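# Swing the cabinet door open to roughly ninety degrees

## Task

Pull the cabinet door open until it stands at roughly a right angle and stays open on its own, with the cabinet not shifted from its place and no part of the robot in contact with it at the end.

## Robot and tools

Robot: two arms, left_arm and right_arm, each ending in a five-finger hand (right_arm has a right hand, left_arm its mirror image). The bases sit at about (-0.012, +0.352, 0) m for left_arm and (-0.048, -0.353, +0.010) m for right_arm. A camera stand is fixed to the floor behind the arms. Cameras: cam_high and cam_low, both 672x504.

Scene frame: origin at table-top height midway between the nominal bases; +x points out over the table, +z up, left_arm on the +y side. Reported hand positions (metres) and quaternions (wxyz) use this frame.

Hand point: a point 0.05 m in front of the palm and 0.15 m from the wrist face along the fingers. Its +z runs along the straight fingers, +y out of the palm, +x across the palm away from the thumb on the right hand (toward the thumb on the left hand). Straight fingers extend 0.06 to 0.07 m past the point and lie 0.06 m behind it along -y. A bracket on the little-finger side of the wrist can strike things.

Row layout (used by execute_actions and move): one flat list of 28 numbers covering both arms, each in [-1, 1]. Numbers 1-6: left_arm dx, dy, dz, rx, ry, rz. Numbers 7-12: left hand motors little, ring, middle, index, thumb_bend, thumb_turn. 13: left force_limit. 14: left speed. Numbers 15-28 repeat the same pattern for right_arm and its hand.

Pose numbers are offsets, not poses: they shift the arm's current Hand target, measured along that Hand target's own axes. 1.0 equals 0.6 m for dx, dy, dz and 180 degrees for the rotation vector rx, ry, rz. Sending all six as 0 re-requests the present Hand target (useful when the hand has settled short, or to stop pressing). Repeating a nonzero offset moves further each time.

Hand numbers are absolute targets: -1 open/straight, +1 closed/curled; for thumb_turn, -1 beside the palm, +1 across in front of it. force_limit maps -1..+1 to about 0..10 N (0..15 N for the two thumb motors). speed rises from nearly 0 at -1 to full at +0.48 and above. Hand numbers are never 'no change': to leave a hand alone, resend the last eight numbers you gave it; if none yet, send its hand_measured six values plus its hand_force_limit and hand_speed. Close slowly (speed -0.94 or less) for a gentle grip. A handle as thin as about 0.025 m can be held.

execute_actions(actions, cameras): actions is a list of actions; each action is a table of up to 15 rows, one per 1/30 s step, and a short table repeats its final row to fill 15 steps. Every row in an action counts from the Hand target at that action's start. Images return only for an empty actions list or when cameras names them (["all"] for both).

move(target, speed, blend, blocking, cameras): target is one 28-number row or a list of up to 15 rows, all offsets from the same starting Hand targets. speed is path top speed in m/s, 0.002 to 4.3, default 0.25 (turns up to twice that in rad/s); one value or one per target. blend (m) rounds corners of a list; 0 stops at each point. Paths cap at 10 s. The move does not avoid obstacles or the other arm; faster moves hit harder and stray more. Keep paths away from an arm's own base.

wait(seconds 0-10), stop() to brake a running move, zoom_image(camera, region [x0, y0, x1, y1] in pixels, max 504x504) on the latest image, show_instructions() for the reference pages, and finished_scene(scene) which ends the scene irreversibly.

Results: per arm end_effector_position, end_effector_quat_wxyz, Hand target (your last commanded pose after clipping), joint positions, velocities and torques, and hand_measured, hand_stopped_by (moving, target, force, stalled, fault) and hand_load_n in motor order. A load falling near 0 means a grip was lost. A move adds a 'move:' line: done, off_target, moving, held or fault, plus limits such as paced or held. Hands often rest 1 to 3 cm (sometimes 5 cm) below the commanded pose without any contact. The controller clips each step's orientation to within 40 degrees of the measured one. MOTOR HOT warns of heating; at 100 °C the arm drops for 30-60 s.

The scene keeps running while you think, and a move continues meanwhile.

Avoid: hard or fast contact with the cabinet or the fixed stand, yanking the door so it slams, pulling the cabinet off its spot or off the table, the two arms pressing or colliding, overloading fingers, and long pushes into unreachable poses. Release the door gently and back the hand away so nothing touches it before finishing.

Each tool is called after "Request:" as name(argument=value, ...) on one line, values as JSON.

Reference images:

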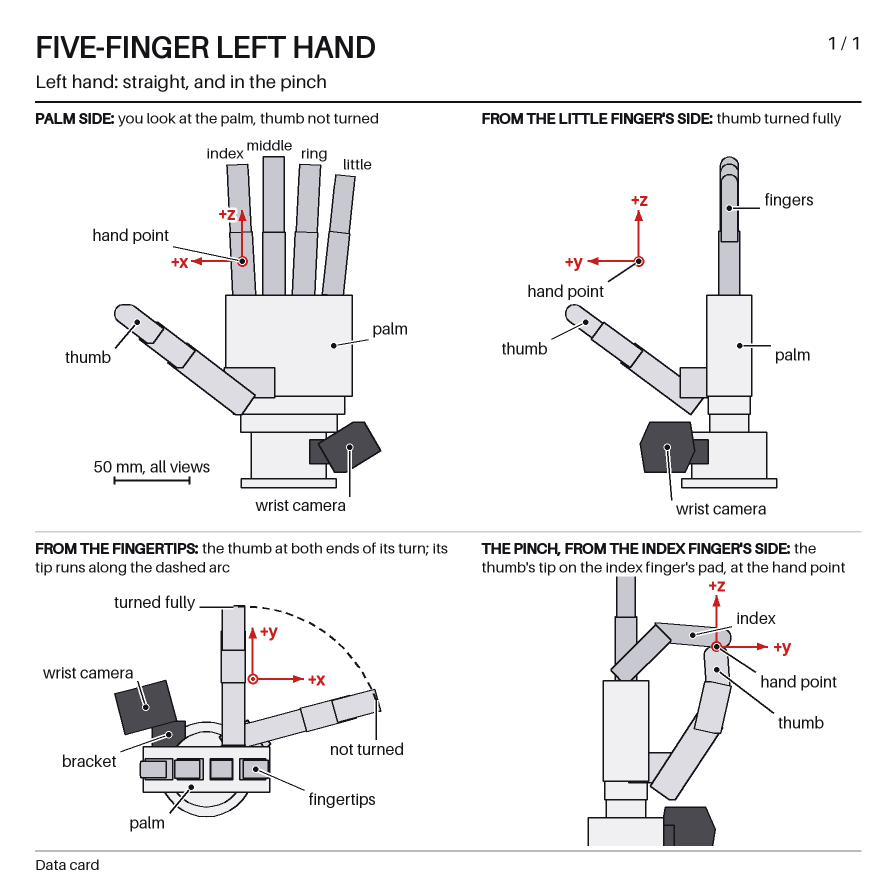

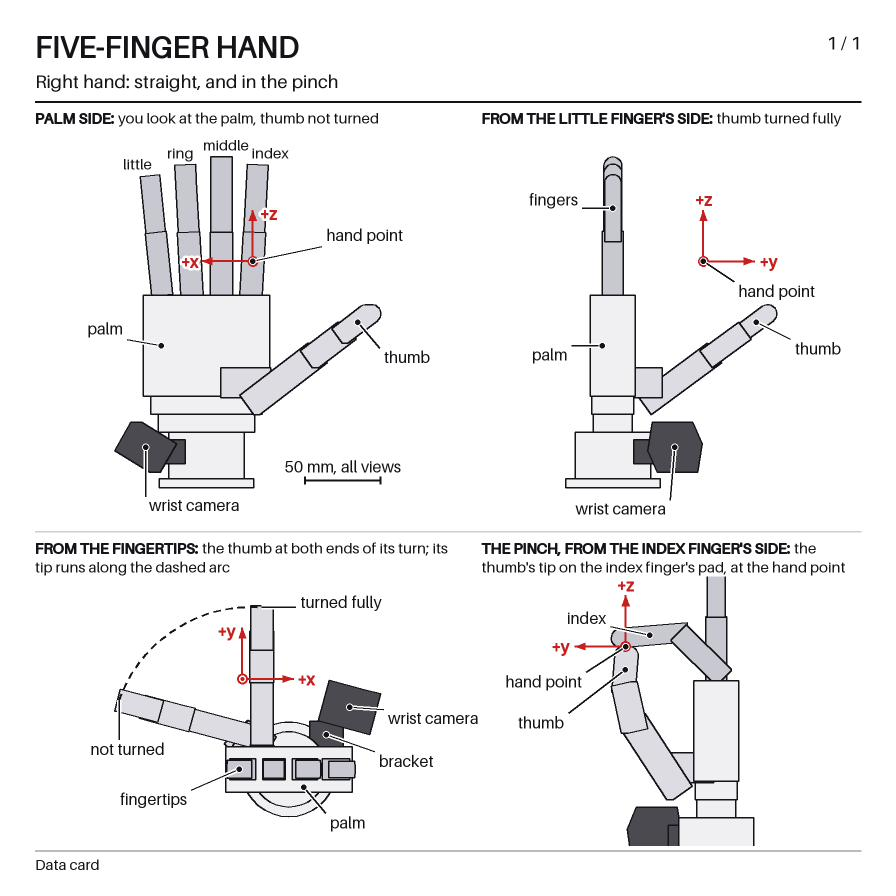

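## Session

Request:
execute_actions(actions=[])

Scene clock: 0.00 s.
left_arm: end_effector_position=(+0.5058, +0.4619, +0.3381) hand_measured=(-1.000, -1.000, -1.000, -1.000, -1.000, -1.000) hand_load_n=(+0.0, +0.0, +0.0, +0.0, +0.0, +0.0) hand_stopped_by=(target, target, target, target, target, target) hand_force_limit=0.00 hand_speed=-0.80 end_effector_quat_wxyz=(-0.310, +0.721, -0.612, -0.094) | right_arm: end_effector_position=(-0.0095, +0.0925, +0.2290) hand_measured=(-1.000, -1.000, -1.000, -1.000, -1.000, -1.000) hand_load_n=(+0.0, +0.0, +0.0, +0.0, +0.0, +0.0) hand_stopped_by=(target, target, target, target, target, target) hand_force_limit=0.00 hand_speed=-0.80 end_effector_quat_wxyz=(-0.422, +0.878, -0.061, +0.218)
Joint positions: left_arm=[0.1 1.671 1.927 -1.491 -0.578 -0.004] | right_arm=[1.622 1.081 0.903 -0.499 0.505 -0.035]
Joint velocities: within noise
Joint torques (N m): no reading
Heat: left arm: hottest shoulder 37 °C; right arm: hottest waist 36 °C.
Hand target: left_arm +0.5100, +0.4621, +0.3470; -0.318, +0.722, -0.608, -0.086 | right_arm -0.0101, +0.1013, +0.2469; -0.438, +0.870, -0.066, +0.216

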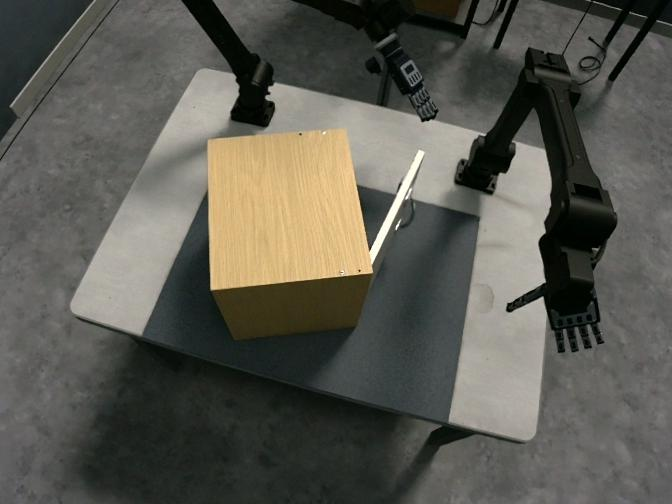

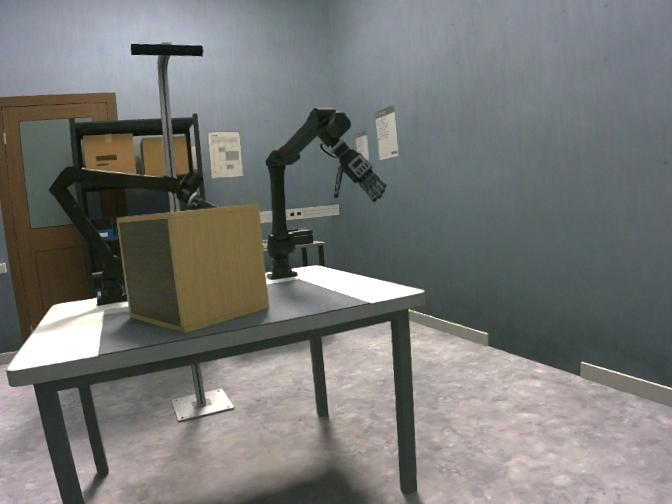

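Request:
zoom_image(camera="cam_high", region=[180, 80, 500, 360])

Request:
zoom_image(camera="cam_low", region=[50, 150, 350, 370])

Scaled by 1.575 from the camera's 672x504 image, which has a finer 960x720 frame.

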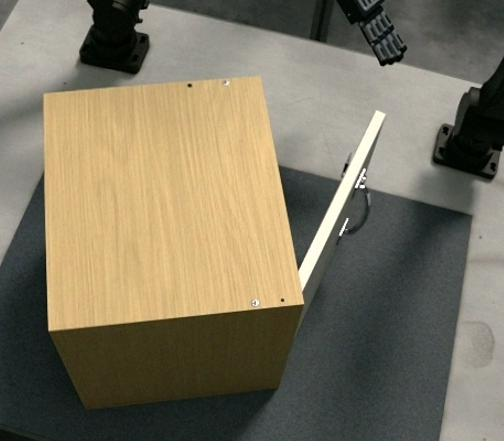

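Scaled by 1.680 from the camera's 672x504 image, which has a finer 960x720 frame.

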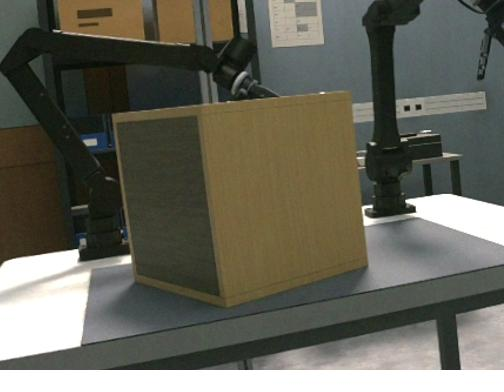

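Request:
move(target=[-0.058,0.126,-0.196,-0.1223,0.1755,-0.0012,0,0,0,0,1,1,0,0,0.063,0.022,-0.25,0,0,0,-1,-1,-1,-1,-1,-1,0,-0.8], speed=0.3, cameras=["all"])

Scene clock: 239.37 s.
left_arm: end_effector_position=(+0.4039, +0.4152, +0.4285) hand_measured=(+0.000, +0.000, +0.000, +0.000, +0.738, +1.000) hand_load_n=(+0.0, +0.0, +1.5, +0.5, +17.0, +2.5) hand_stopped_by=(target, target, target, target, force, target) hand_force_limit=0.00 hand_speed=0.00 end_effector_quat_wxyz=(-0.150, +0.752, -0.628, +0.132) | right_arm: end_effector_position=(-0.0334, -0.0366, +0.2926) hand_measured=(-1.000, -1.000, -1.000, -1.000, -1.000, -1.000) hand_load_n=(+0.0, +0.0, +0.0, +0.0, +0.0, +0.0) hand_stopped_by=(target, target, target, target, target, target) hand_force_limit=0.00 hand_speed=-0.80 end_effector_quat_wxyz=(-0.410, +0.881, -0.057, +0.228)
Joint positions: left_arm=[0.275 1.432 1.933 -1.671 0.032 0.047] | right_arm=[1.788 0.742 0.908 -0.94 0.642 0.087]
Joint torques (N m): left_arm=[0.15 -8 7.49 0.58 0.1 0.19] | right_arm=[0.56 -2.96 12.51 1.24 0.37 0.17]
Heat: left arm: hottest elbow 45 °C; right arm: hottest elbow 50 °C.
Hand target: left_arm +0.4001, +0.4202, +0.4301; +0.001, +0.766, -0.643, +0.000 | right_arm -0.0402, -0.0283, +0.3269; -0.438, +0.870, -0.066, +0.216
Off the commanded pose: left_arm 0.007 m, 23 deg | right_arm 0.036 m, 4 deg.
joint sent to its limit (left arm) — joint 4 (wrist pitch), lower limit. The joint targets are off in orientation, not in position.
move: off_target (left_arm, right_arm)

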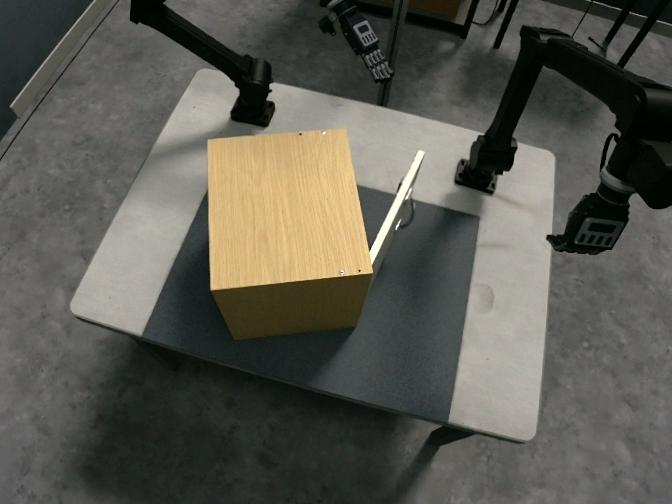

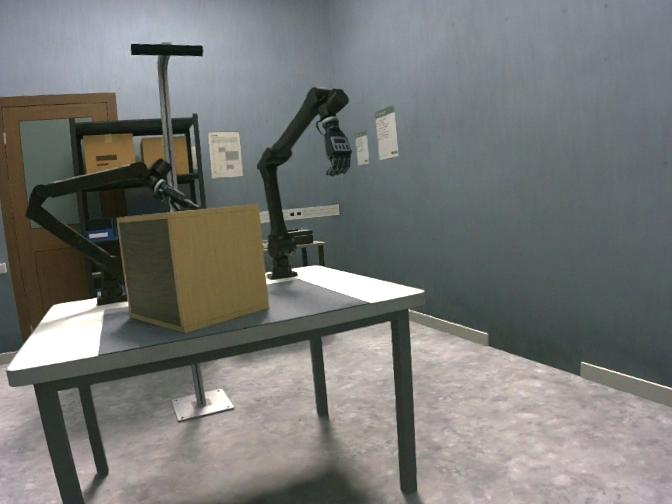

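Request:
move(target=[[0.265,0.131,-0.067,0,0,-0.111,0,0,0,0,0.6,1,0,-0.5,0,0,0,0,0,0,-1,-1,-1,-1,-1,-1,0,-0.8],[0.603,0.327,-0.033,0,0,-0.278,0,0,0,0,0.6,1,0,-0.5,0,0,0,0,0,0,-1,-1,-1,-1,-1,-1,0,-0.8]], speed=0.25, blend=0.05, cameras=["all"])

Scene clock: 269.13 s.
left_arm: end_effector_position=(+0.2724, +0.0317, +0.4504) hand_measured=(+0.000, +0.000, +0.000, +0.000, +0.600, +1.000) hand_load_n=(+0.0, +0.0, +0.0, +0.0, +0.0, +0.0) hand_stopped_by=(target, target, target, target, target, target) hand_force_limit=0.00 hand_speed=-0.50 end_effector_quat_wxyz=(+0.098, +0.949, -0.252, +0.160) | right_arm: end_effector_position=(-0.0336, -0.0365, +0.2926) hand_measured=(-1.000, -1.000, -1.000, -1.000, -1.000, -1.000) hand_load_n=(+0.0, +0.0, +0.0, +0.0, +0.0, +0.0) hand_stopped_by=(target, target, target, target, target, target) hand_force_limit=0.00 hand_speed=-0.80 end_effector_quat_wxyz=(-0.410, +0.881, -0.057, +0.227)
Joint positions: left_arm=[-0.659 1.2 1.675 -1.671 0.04 -1.759] | right_arm=[1.788 0.742 0.908 -0.94 0.642 0.088]
Joint torques (N m): left_arm=[-1.61 -4.78 7.76 0.58 0.16 -0.01] | right_arm=[0.62 -2.9 12.52 1.29 0.37 0.17]
Heat: left arm: hottest elbow 44 °C; right arm: hottest elbow 51 °C.
Hand target: left_arm +0.2696, +0.0298, +0.4506; +0.001, +0.966, -0.259, +0.000 | right_arm -0.0403, -0.0282, +0.3269; -0.438, +0.870, -0.066, +0.216
Off the commanded pose: left_arm 0.003 m, 22 deg | right_arm 0.036 m, 4 deg.
joint sent to its limit (left arm) — joint 4 (wrist pitch), lower limit. The joint targets are off in orientation, not in position.
move: off_target (left_arm, right_arm)

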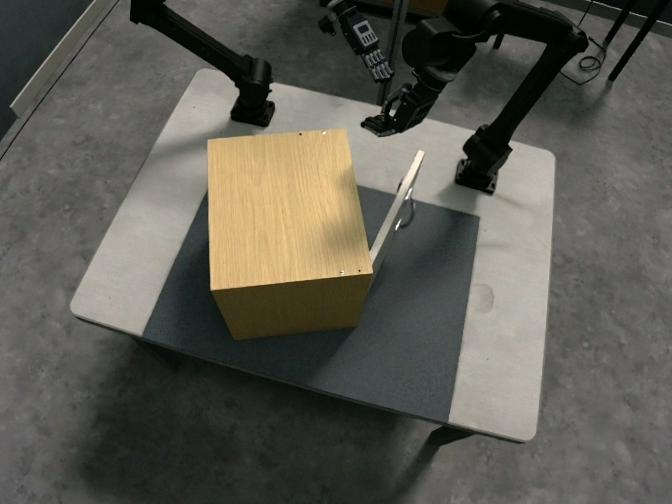

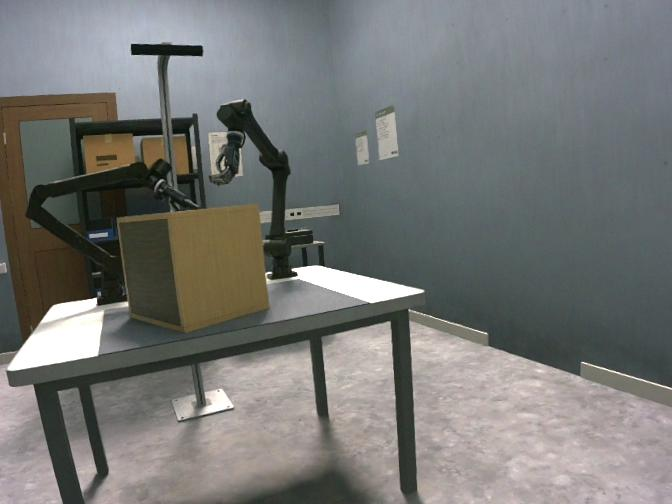

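Request:
move(target=[0.0455,0.0122,0.15,0,0,-0.067,-1,-1,-1,-1,0.8,1,0,-0.2,0,0,0,0,0,0,-1,-1,-1,-1,-1,-1,0,-0.8], speed=0.25, cameras=["all"])

Request:
zoom_image(camera="cam_high", region=[280, 60, 500, 280])

Scene clock: 306.10 s.
left_arm: end_effector_position=(+0.2948, +0.0139, +0.3614) hand_measured=(-1.000, -1.000, -1.000, -1.000, +0.800, +1.000) hand_load_n=(+0.0, +0.0, +0.0, +0.0, +0.0, +0.0) hand_stopped_by=(target, target, target, target, target, target) hand_force_limit=0.00 hand_speed=-0.20 end_effector_quat_wxyz=(+0.052, +0.985, -0.152, +0.068) | right_arm: end_effector_position=(-0.0336, -0.0365, +0.2926) hand_measured=(-1.000, -1.000, -1.000, -1.000, -1.000, -1.000) hand_load_n=(+0.0, +0.0, +0.0, +0.0, +0.0, +0.0) hand_stopped_by=(target, target, target, target, target, target) hand_force_limit=0.00 hand_speed=-0.80 end_effector_quat_wxyz=(-0.410, +0.881, -0.057, +0.227)
Joint positions: left_arm=[-0.694 1.306 1.577 -1.671 0.012 -2] | right_arm=[1.788 0.742 0.908 -0.94 0.642 0.088]
Joint torques (N m): left_arm=[-2.2 -6.42 7.94 0.2 0.11 0.03] | right_arm=[0.67 -2.84 12.56 1.26 0.37 0.17]
Heat: left arm: hottest elbow 43 °C; right arm: hottest elbow 53 °C.
Hand target: left_arm +0.2896, +0.0097, +0.3607; +0.001, +0.988, -0.156, +0.000 | right_arm -0.0403, -0.0282, +0.3269; -0.438, +0.870, -0.066, +0.216
Off the commanded pose: left_arm 0.007 m, 10 deg | right_arm 0.036 m, 4 deg.
joint sent to its limit (left arm) — joint 4 (wrist pitch), lower limit. The joint targets are off in orientation, not in position.
move: off_target (left_arm, right_arm)

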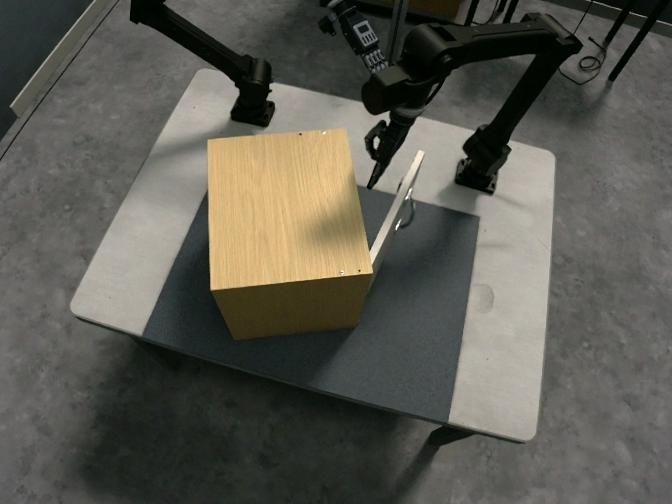

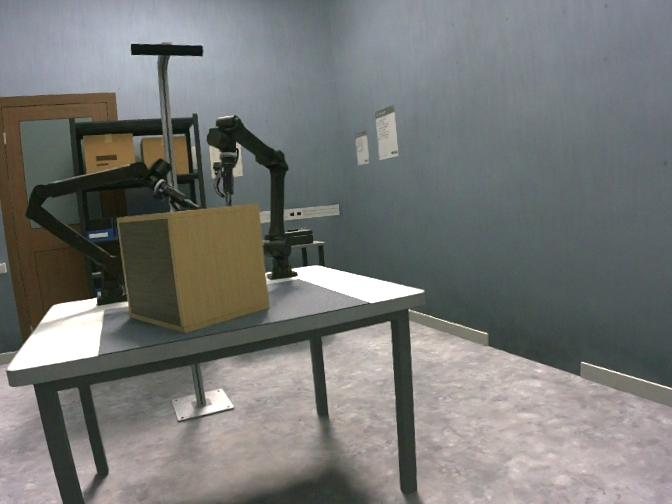

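Scaled by 2.291 from the camera's 672x504 image, which has a finer 960x720 frame.

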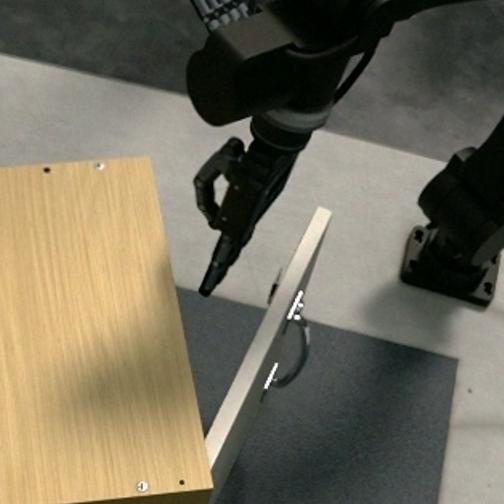

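Request:
move(target=[0,0.005,0.2,0,0,0,-1,-1,-1,-1,0.8,1,0,-0.2,0,0,0,0,0,0,-1,-1,-1,-1,-1,-1,0,-0.8], speed=0.2, cameras=["all"])

Request:
zoom_image(camera="cam_high", region=[280, 60, 500, 280])

Scene clock: 314.90 s.
left_arm: end_effector_position=(+0.2896, +0.0137, +0.2391) hand_measured=(-1.000, -1.000, -1.000, -1.000, +0.800, +1.000) hand_load_n=(+0.0, +0.0, +0.0, +0.0, +0.0, +0.0) hand_stopped_by=(target, target, target, target, target, target) hand_force_limit=0.00 hand_speed=-0.20 end_effector_quat_wxyz=(-0.002, +0.988, -0.152, -0.006) | right_arm: end_effector_position=(-0.0336, -0.0365, +0.2926) hand_measured=(-1.000, -1.000, -1.000, -1.000, -1.000, -1.000) hand_load_n=(+0.0, +0.0, +0.0, +0.0, +0.0, -0.5) hand_stopped_by=(target, target, target, target, target, target) hand_force_limit=0.00 hand_speed=-0.80 end_effector_quat_wxyz=(-0.410, +0.881, -0.057, +0.227)
Joint positions: left_arm=[-0.707 1.386 1.366 -1.564 0.005 -2.013] | right_arm=[1.788 0.742 0.908 -0.94 0.642 0.088]
Joint torques (N m): left_arm=[-2.26 -7.24 8.4 0.51 -0.12 0.06] | right_arm=[0.44 -2.84 12.55 1.28 0.37 0.16]
Heat: left arm: hottest elbow 44 °C; right arm: hottest elbow 53 °C.
Hand target: left_arm +0.2887, +0.0066, +0.2406; +0.001, +0.988, -0.156, +0.000 | right_arm -0.0403, -0.0282, +0.3269; -0.438, +0.870, -0.066, +0.216
Off the commanded pose: left_arm 0.007 m, 1 deg | right_arm 0.036 m, 4 deg.
move: off_target (right_arm)

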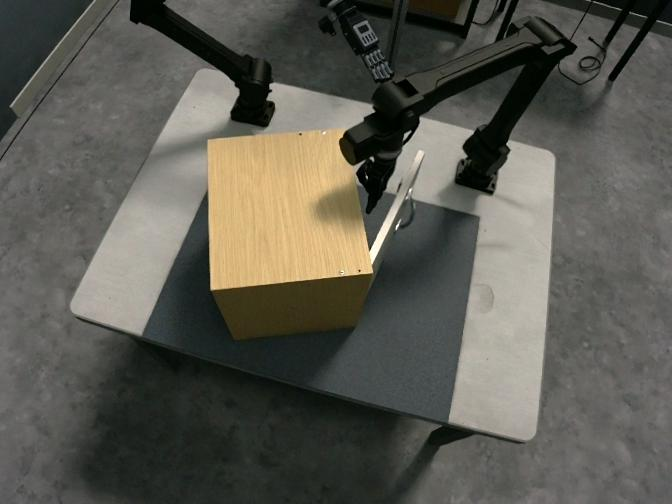

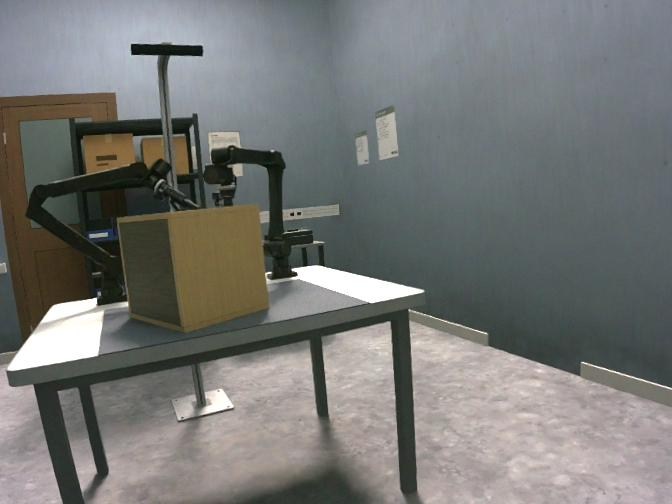

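Scaled by 2.291 from the camera's 672x504 image, which has a finer 960x720 frame.

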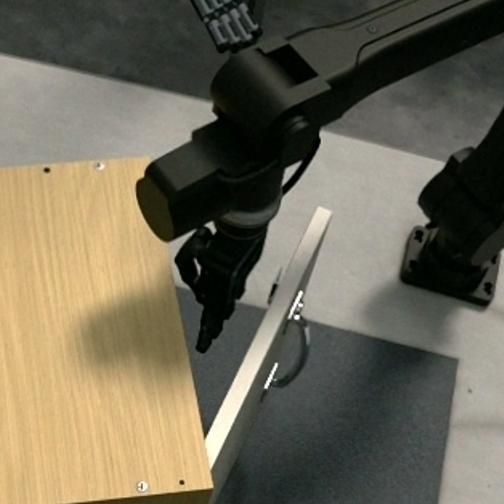

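Request:
move(target=[[-0.039,-0.1335,-0.008,0,0,0.022,-1,-1,-1,-1,0.8,1,0,-0.2,0,0,0,0,0,0,-1,-1,-1,-1,-1,-1,0,-0.8],[-0.06,-0.241,-0.008,0,0,0.094,-1,-1,-1,-1,0.8,1,0,-0.2,0,0,0,0,0,0,-1,-1,-1,-1,-1,-1,0,-0.8],[-0.046,-0.345,-0.008,0,0,0.178,-1,-1,-1,-1,0.8,1,0,-0.2,0,0,0,0,0,0,-1,-1,-1,-1,-1,-1,0,-0.8]], speed=0.1, blend=0.02, cameras=["all"])

Request:
zoom_image(camera="cam_high", region=[280, 60, 560, 340])

Scene clock: 355.37 s.
left_arm: end_effector_position=(+0.3107, +0.2093, +0.2327) hand_measured=(-1.000, -1.000, -1.000, -1.000, +0.800, +1.000) hand_load_n=(+0.0, +0.0, +0.0, +0.0, +0.0, +0.0) hand_stopped_by=(target, target, target, target, target, target) hand_force_limit=0.00 hand_speed=-0.20 end_effector_quat_wxyz=(+0.005, +0.905, -0.426, -0.015) | right_arm: end_effector_position=(-0.0336, -0.0365, +0.2926) hand_measured=(-1.000, -1.000, -1.000, -1.000, -1.000, -1.000) hand_load_n=(+0.0, -0.5, +0.0, +0.0, +0.0, +0.0) hand_stopped_by=(target, target, target, target, target, target) hand_force_limit=0.00 hand_speed=-0.80 end_effector_quat_wxyz=(-0.410, +0.881, -0.057, +0.227)
Joint positions: left_arm=[-0.181 1.299 1.264 -1.568 0.003 -0.914] | right_arm=[1.788 0.742 0.908 -0.94 0.642 0.088]
Joint torques (N m): left_arm=[0.21 -5.71 11.04 0.12 -0.1 0.2] | right_arm=[0.56 -2.9 12.52 1.25 0.36 0.18]
Heat: left arm: hottest elbow 43 °C; right arm: hottest elbow 55 °C.
Hand target: left_arm +0.3259, +0.2122, +0.2450; +0.001, +0.907, -0.422, +0.000 | right_arm -0.0403, -0.0282, +0.3269; -0.438, +0.870, -0.066, +0.216
Off the commanded pose: left_arm 0.020 m, 2 deg | right_arm 0.036 m, 4 deg.
move: off_target (left_arm, right_arm)

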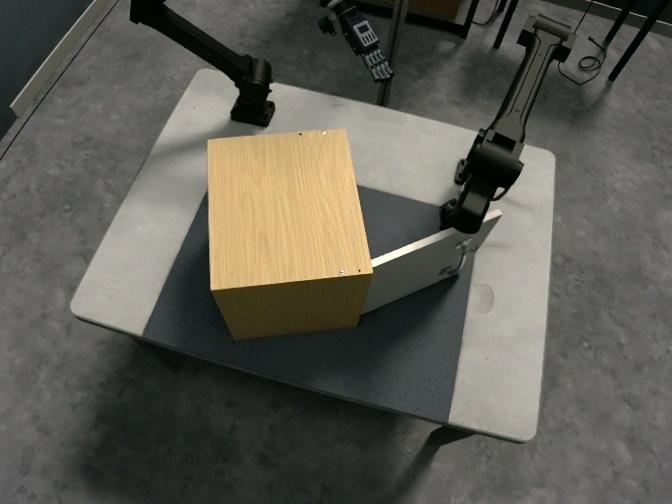

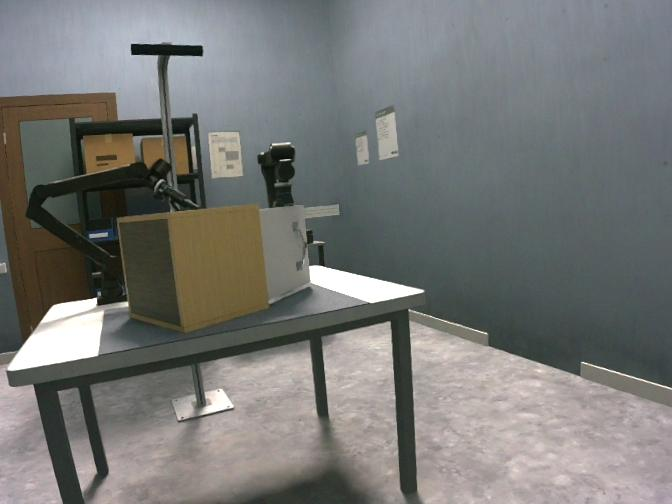

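Scaled by 1.800 from the camera's 672x504 image, which has a finer 960x720 frame.

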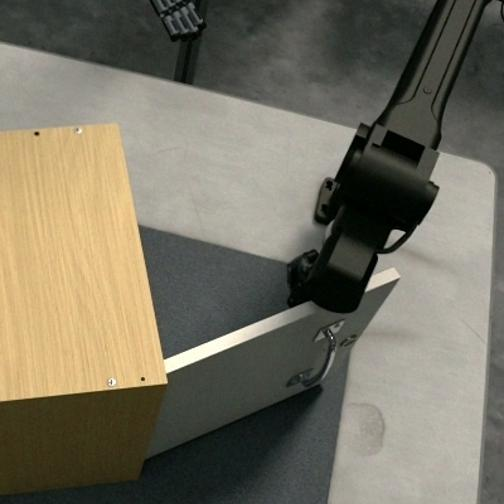

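Request:
move(target=[[-0.0215,-0.0857,0,0,0,0.05,-1,-1,-1,-1,0.8,1,0,-0.2,0,0,0,0,0,0,-1,-1,-1,-1,-1,-1,0,-0.8],[-0.0255,-0.161,0,0,0,0.095,-1,-1,-1,-1,0.8,1,0,-0.2,0,0,0,0,0,0,-1,-1,-1,-1,-1,-1,0,-0.8]], speed=0.08, blend=0.02, cameras=["all"])

Request:
zoom_image(camera="cam_high", region=[280, 60, 560, 340])

Scene clock: 369.30 s.
left_arm: end_effector_position=(+0.3623, +0.2761, +0.2357) hand_measured=(-1.000, -1.000, -1.000, -1.000, +0.800, +1.000) hand_load_n=(+0.0, +0.0, +0.0, +0.0, +0.0, +0.0) hand_stopped_by=(target, target, target, target, target, target) hand_force_limit=0.00 hand_speed=-0.20 end_effector_quat_wxyz=(+0.015, +0.821, -0.571, -0.020) | right_arm: end_effector_position=(-0.0336, -0.0365, +0.2926) hand_measured=(-1.000, -1.000, -1.000, -1.000, -1.000, -1.000) hand_load_n=(+0.5, +0.0, +0.0, +0.0, +0.0, +0.0) hand_stopped_by=(target, target, target, target, target, target) hand_force_limit=0.00 hand_speed=-0.80 end_effector_quat_wxyz=(-0.410, +0.881, -0.057, +0.227)
Joint positions: left_arm=[-0.017 1.473 1.439 -1.586 0.004 -0.413] | right_arm=[1.788 0.742 0.908 -0.94 0.642 0.088]
Joint torques (N m): left_arm=[1.49 -6.77 12.16 0.77 -0.14 -0.06] | right_arm=[0.62 -2.73 12.56 1.22 0.37 0.17]
Heat: left arm: hottest elbow 46 °C; right arm: hottest elbow 55 °C.
Hand target: left_arm +0.3900, +0.2860, +0.2449; +0.001, +0.834, -0.552, +0.000 | right_arm -0.0403, -0.0282, +0.3269; -0.438, +0.870, -0.066, +0.216
Off the commanded pose: left_arm 0.031 m, 4 deg | right_arm 0.036 m, 4 deg.
move: off_target (left_arm, right_arm)

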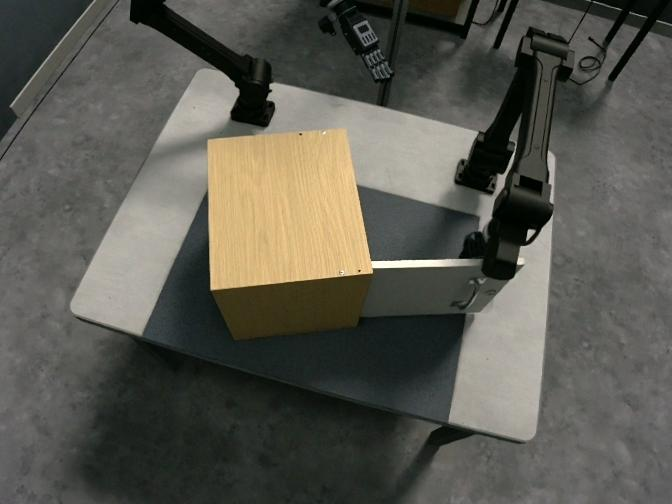

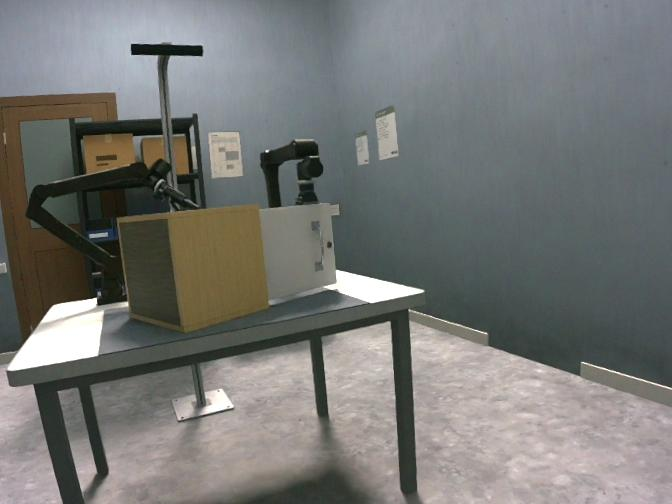

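Scaled by 1.800 from the camera's 672x504 image, which has a finer 960x720 frame.

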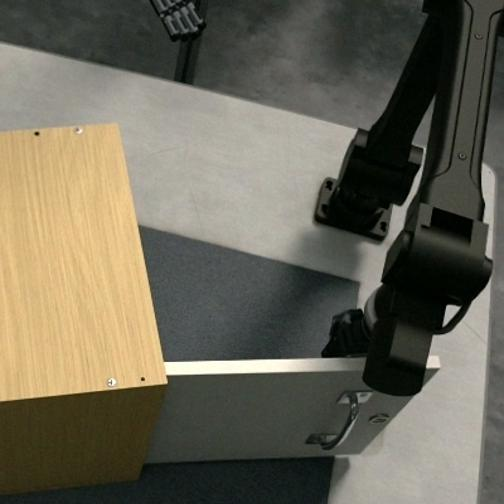

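Request:
move(target=[-0.01,0.26,0,0,0,0,-1,-1,-1,-1,0.8,1,0,-0.2,0,0,0,0,0,0,-1,-1,-1,-1,-1,-1,0,-0.8], speed=0.15, cameras=["all"])

Request:
zoom_image(camera="cam_high", region=[280, 60, 560, 340])

Scene clock: 393.57 s.
left_arm: end_effector_position=(+0.2481, +0.2337, +0.2437) hand_measured=(-1.000, -1.000, -1.000, -1.000, +0.800, +1.000) hand_load_n=(+0.0, +0.0, +0.5, +0.0, +0.0, +0.0) hand_stopped_by=(target, target, target, target, target, target) hand_force_limit=0.00 hand_speed=-0.20 end_effector_quat_wxyz=(+0.001, +0.835, -0.550, +0.003) | right_arm: end_effector_position=(-0.0336, -0.0365, +0.2926) hand_measured=(-1.000, -1.000, -1.000, -1.000, -1.000, -1.000) hand_load_n=(+0.0, +0.0, +0.5, +0.0, +0.0, +0.0) hand_stopped_by=(target, target, target, target, target, target) hand_force_limit=0.00 hand_speed=-0.80 end_effector_quat_wxyz=(-0.410, +0.881, -0.057, +0.227)
Joint positions: left_arm=[-0.168 1.144 1.166 -1.587 0.004 -0.615] | right_arm=[1.788 0.742 0.908 -0.94 0.642 0.088]
Joint torques (N m): left_arm=[-2.26 -4.84 7.76 -0.2 -0.12 0.04] | right_arm=[0.56 -2.84 12.55 1.28 0.38 0.17]
Heat: left arm: hottest elbow 47 °C; right arm: hottest elbow 56 °C.
Hand target: left_arm +0.2441, +0.2306, +0.2450; +0.001, +0.834, -0.552, +0.000 | right_arm -0.0403, -0.0282, +0.3269; -0.438, +0.870, -0.066, +0.216
Off the commanded pose: left_arm 0.005 m, 0 deg | right_arm 0.036 m, 4 deg.
move: off_target (right_arm)

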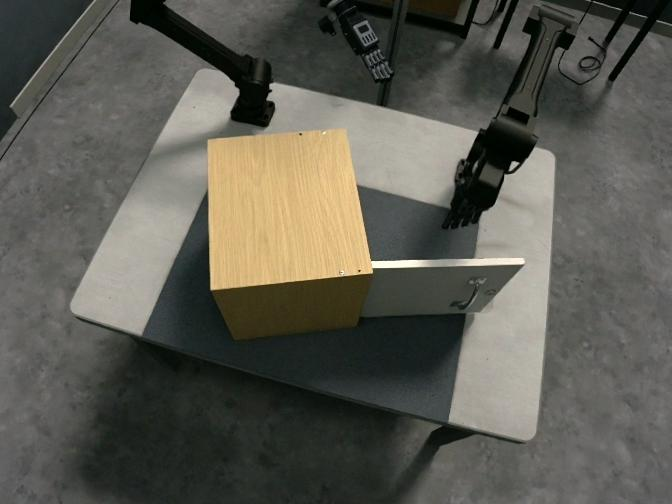

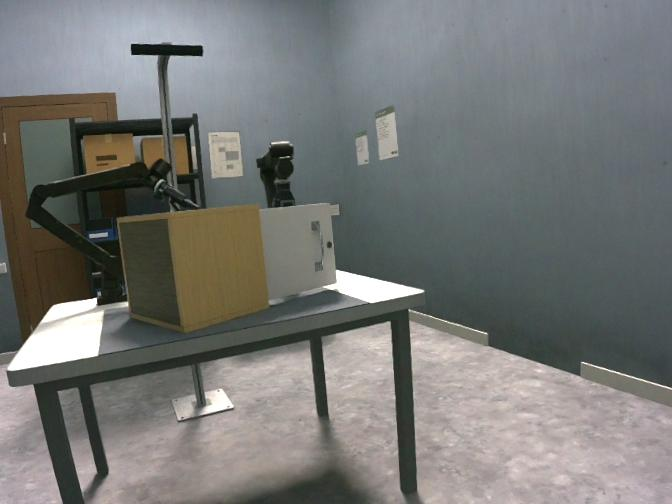

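Scaled by 1.800 from the camera's 672x504 image, which has a finer 960x720 frame.

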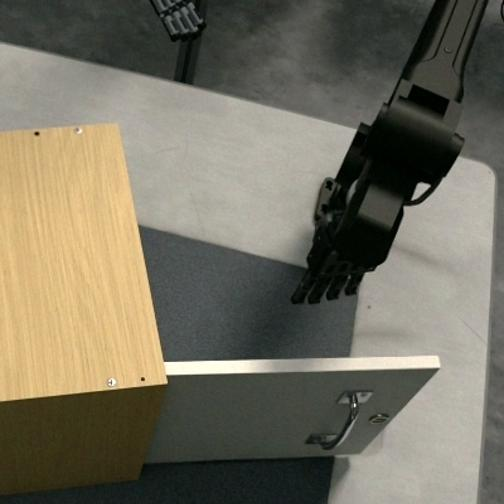

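Request:
finished_scene(scene=1)

The scene is finished: the task was done.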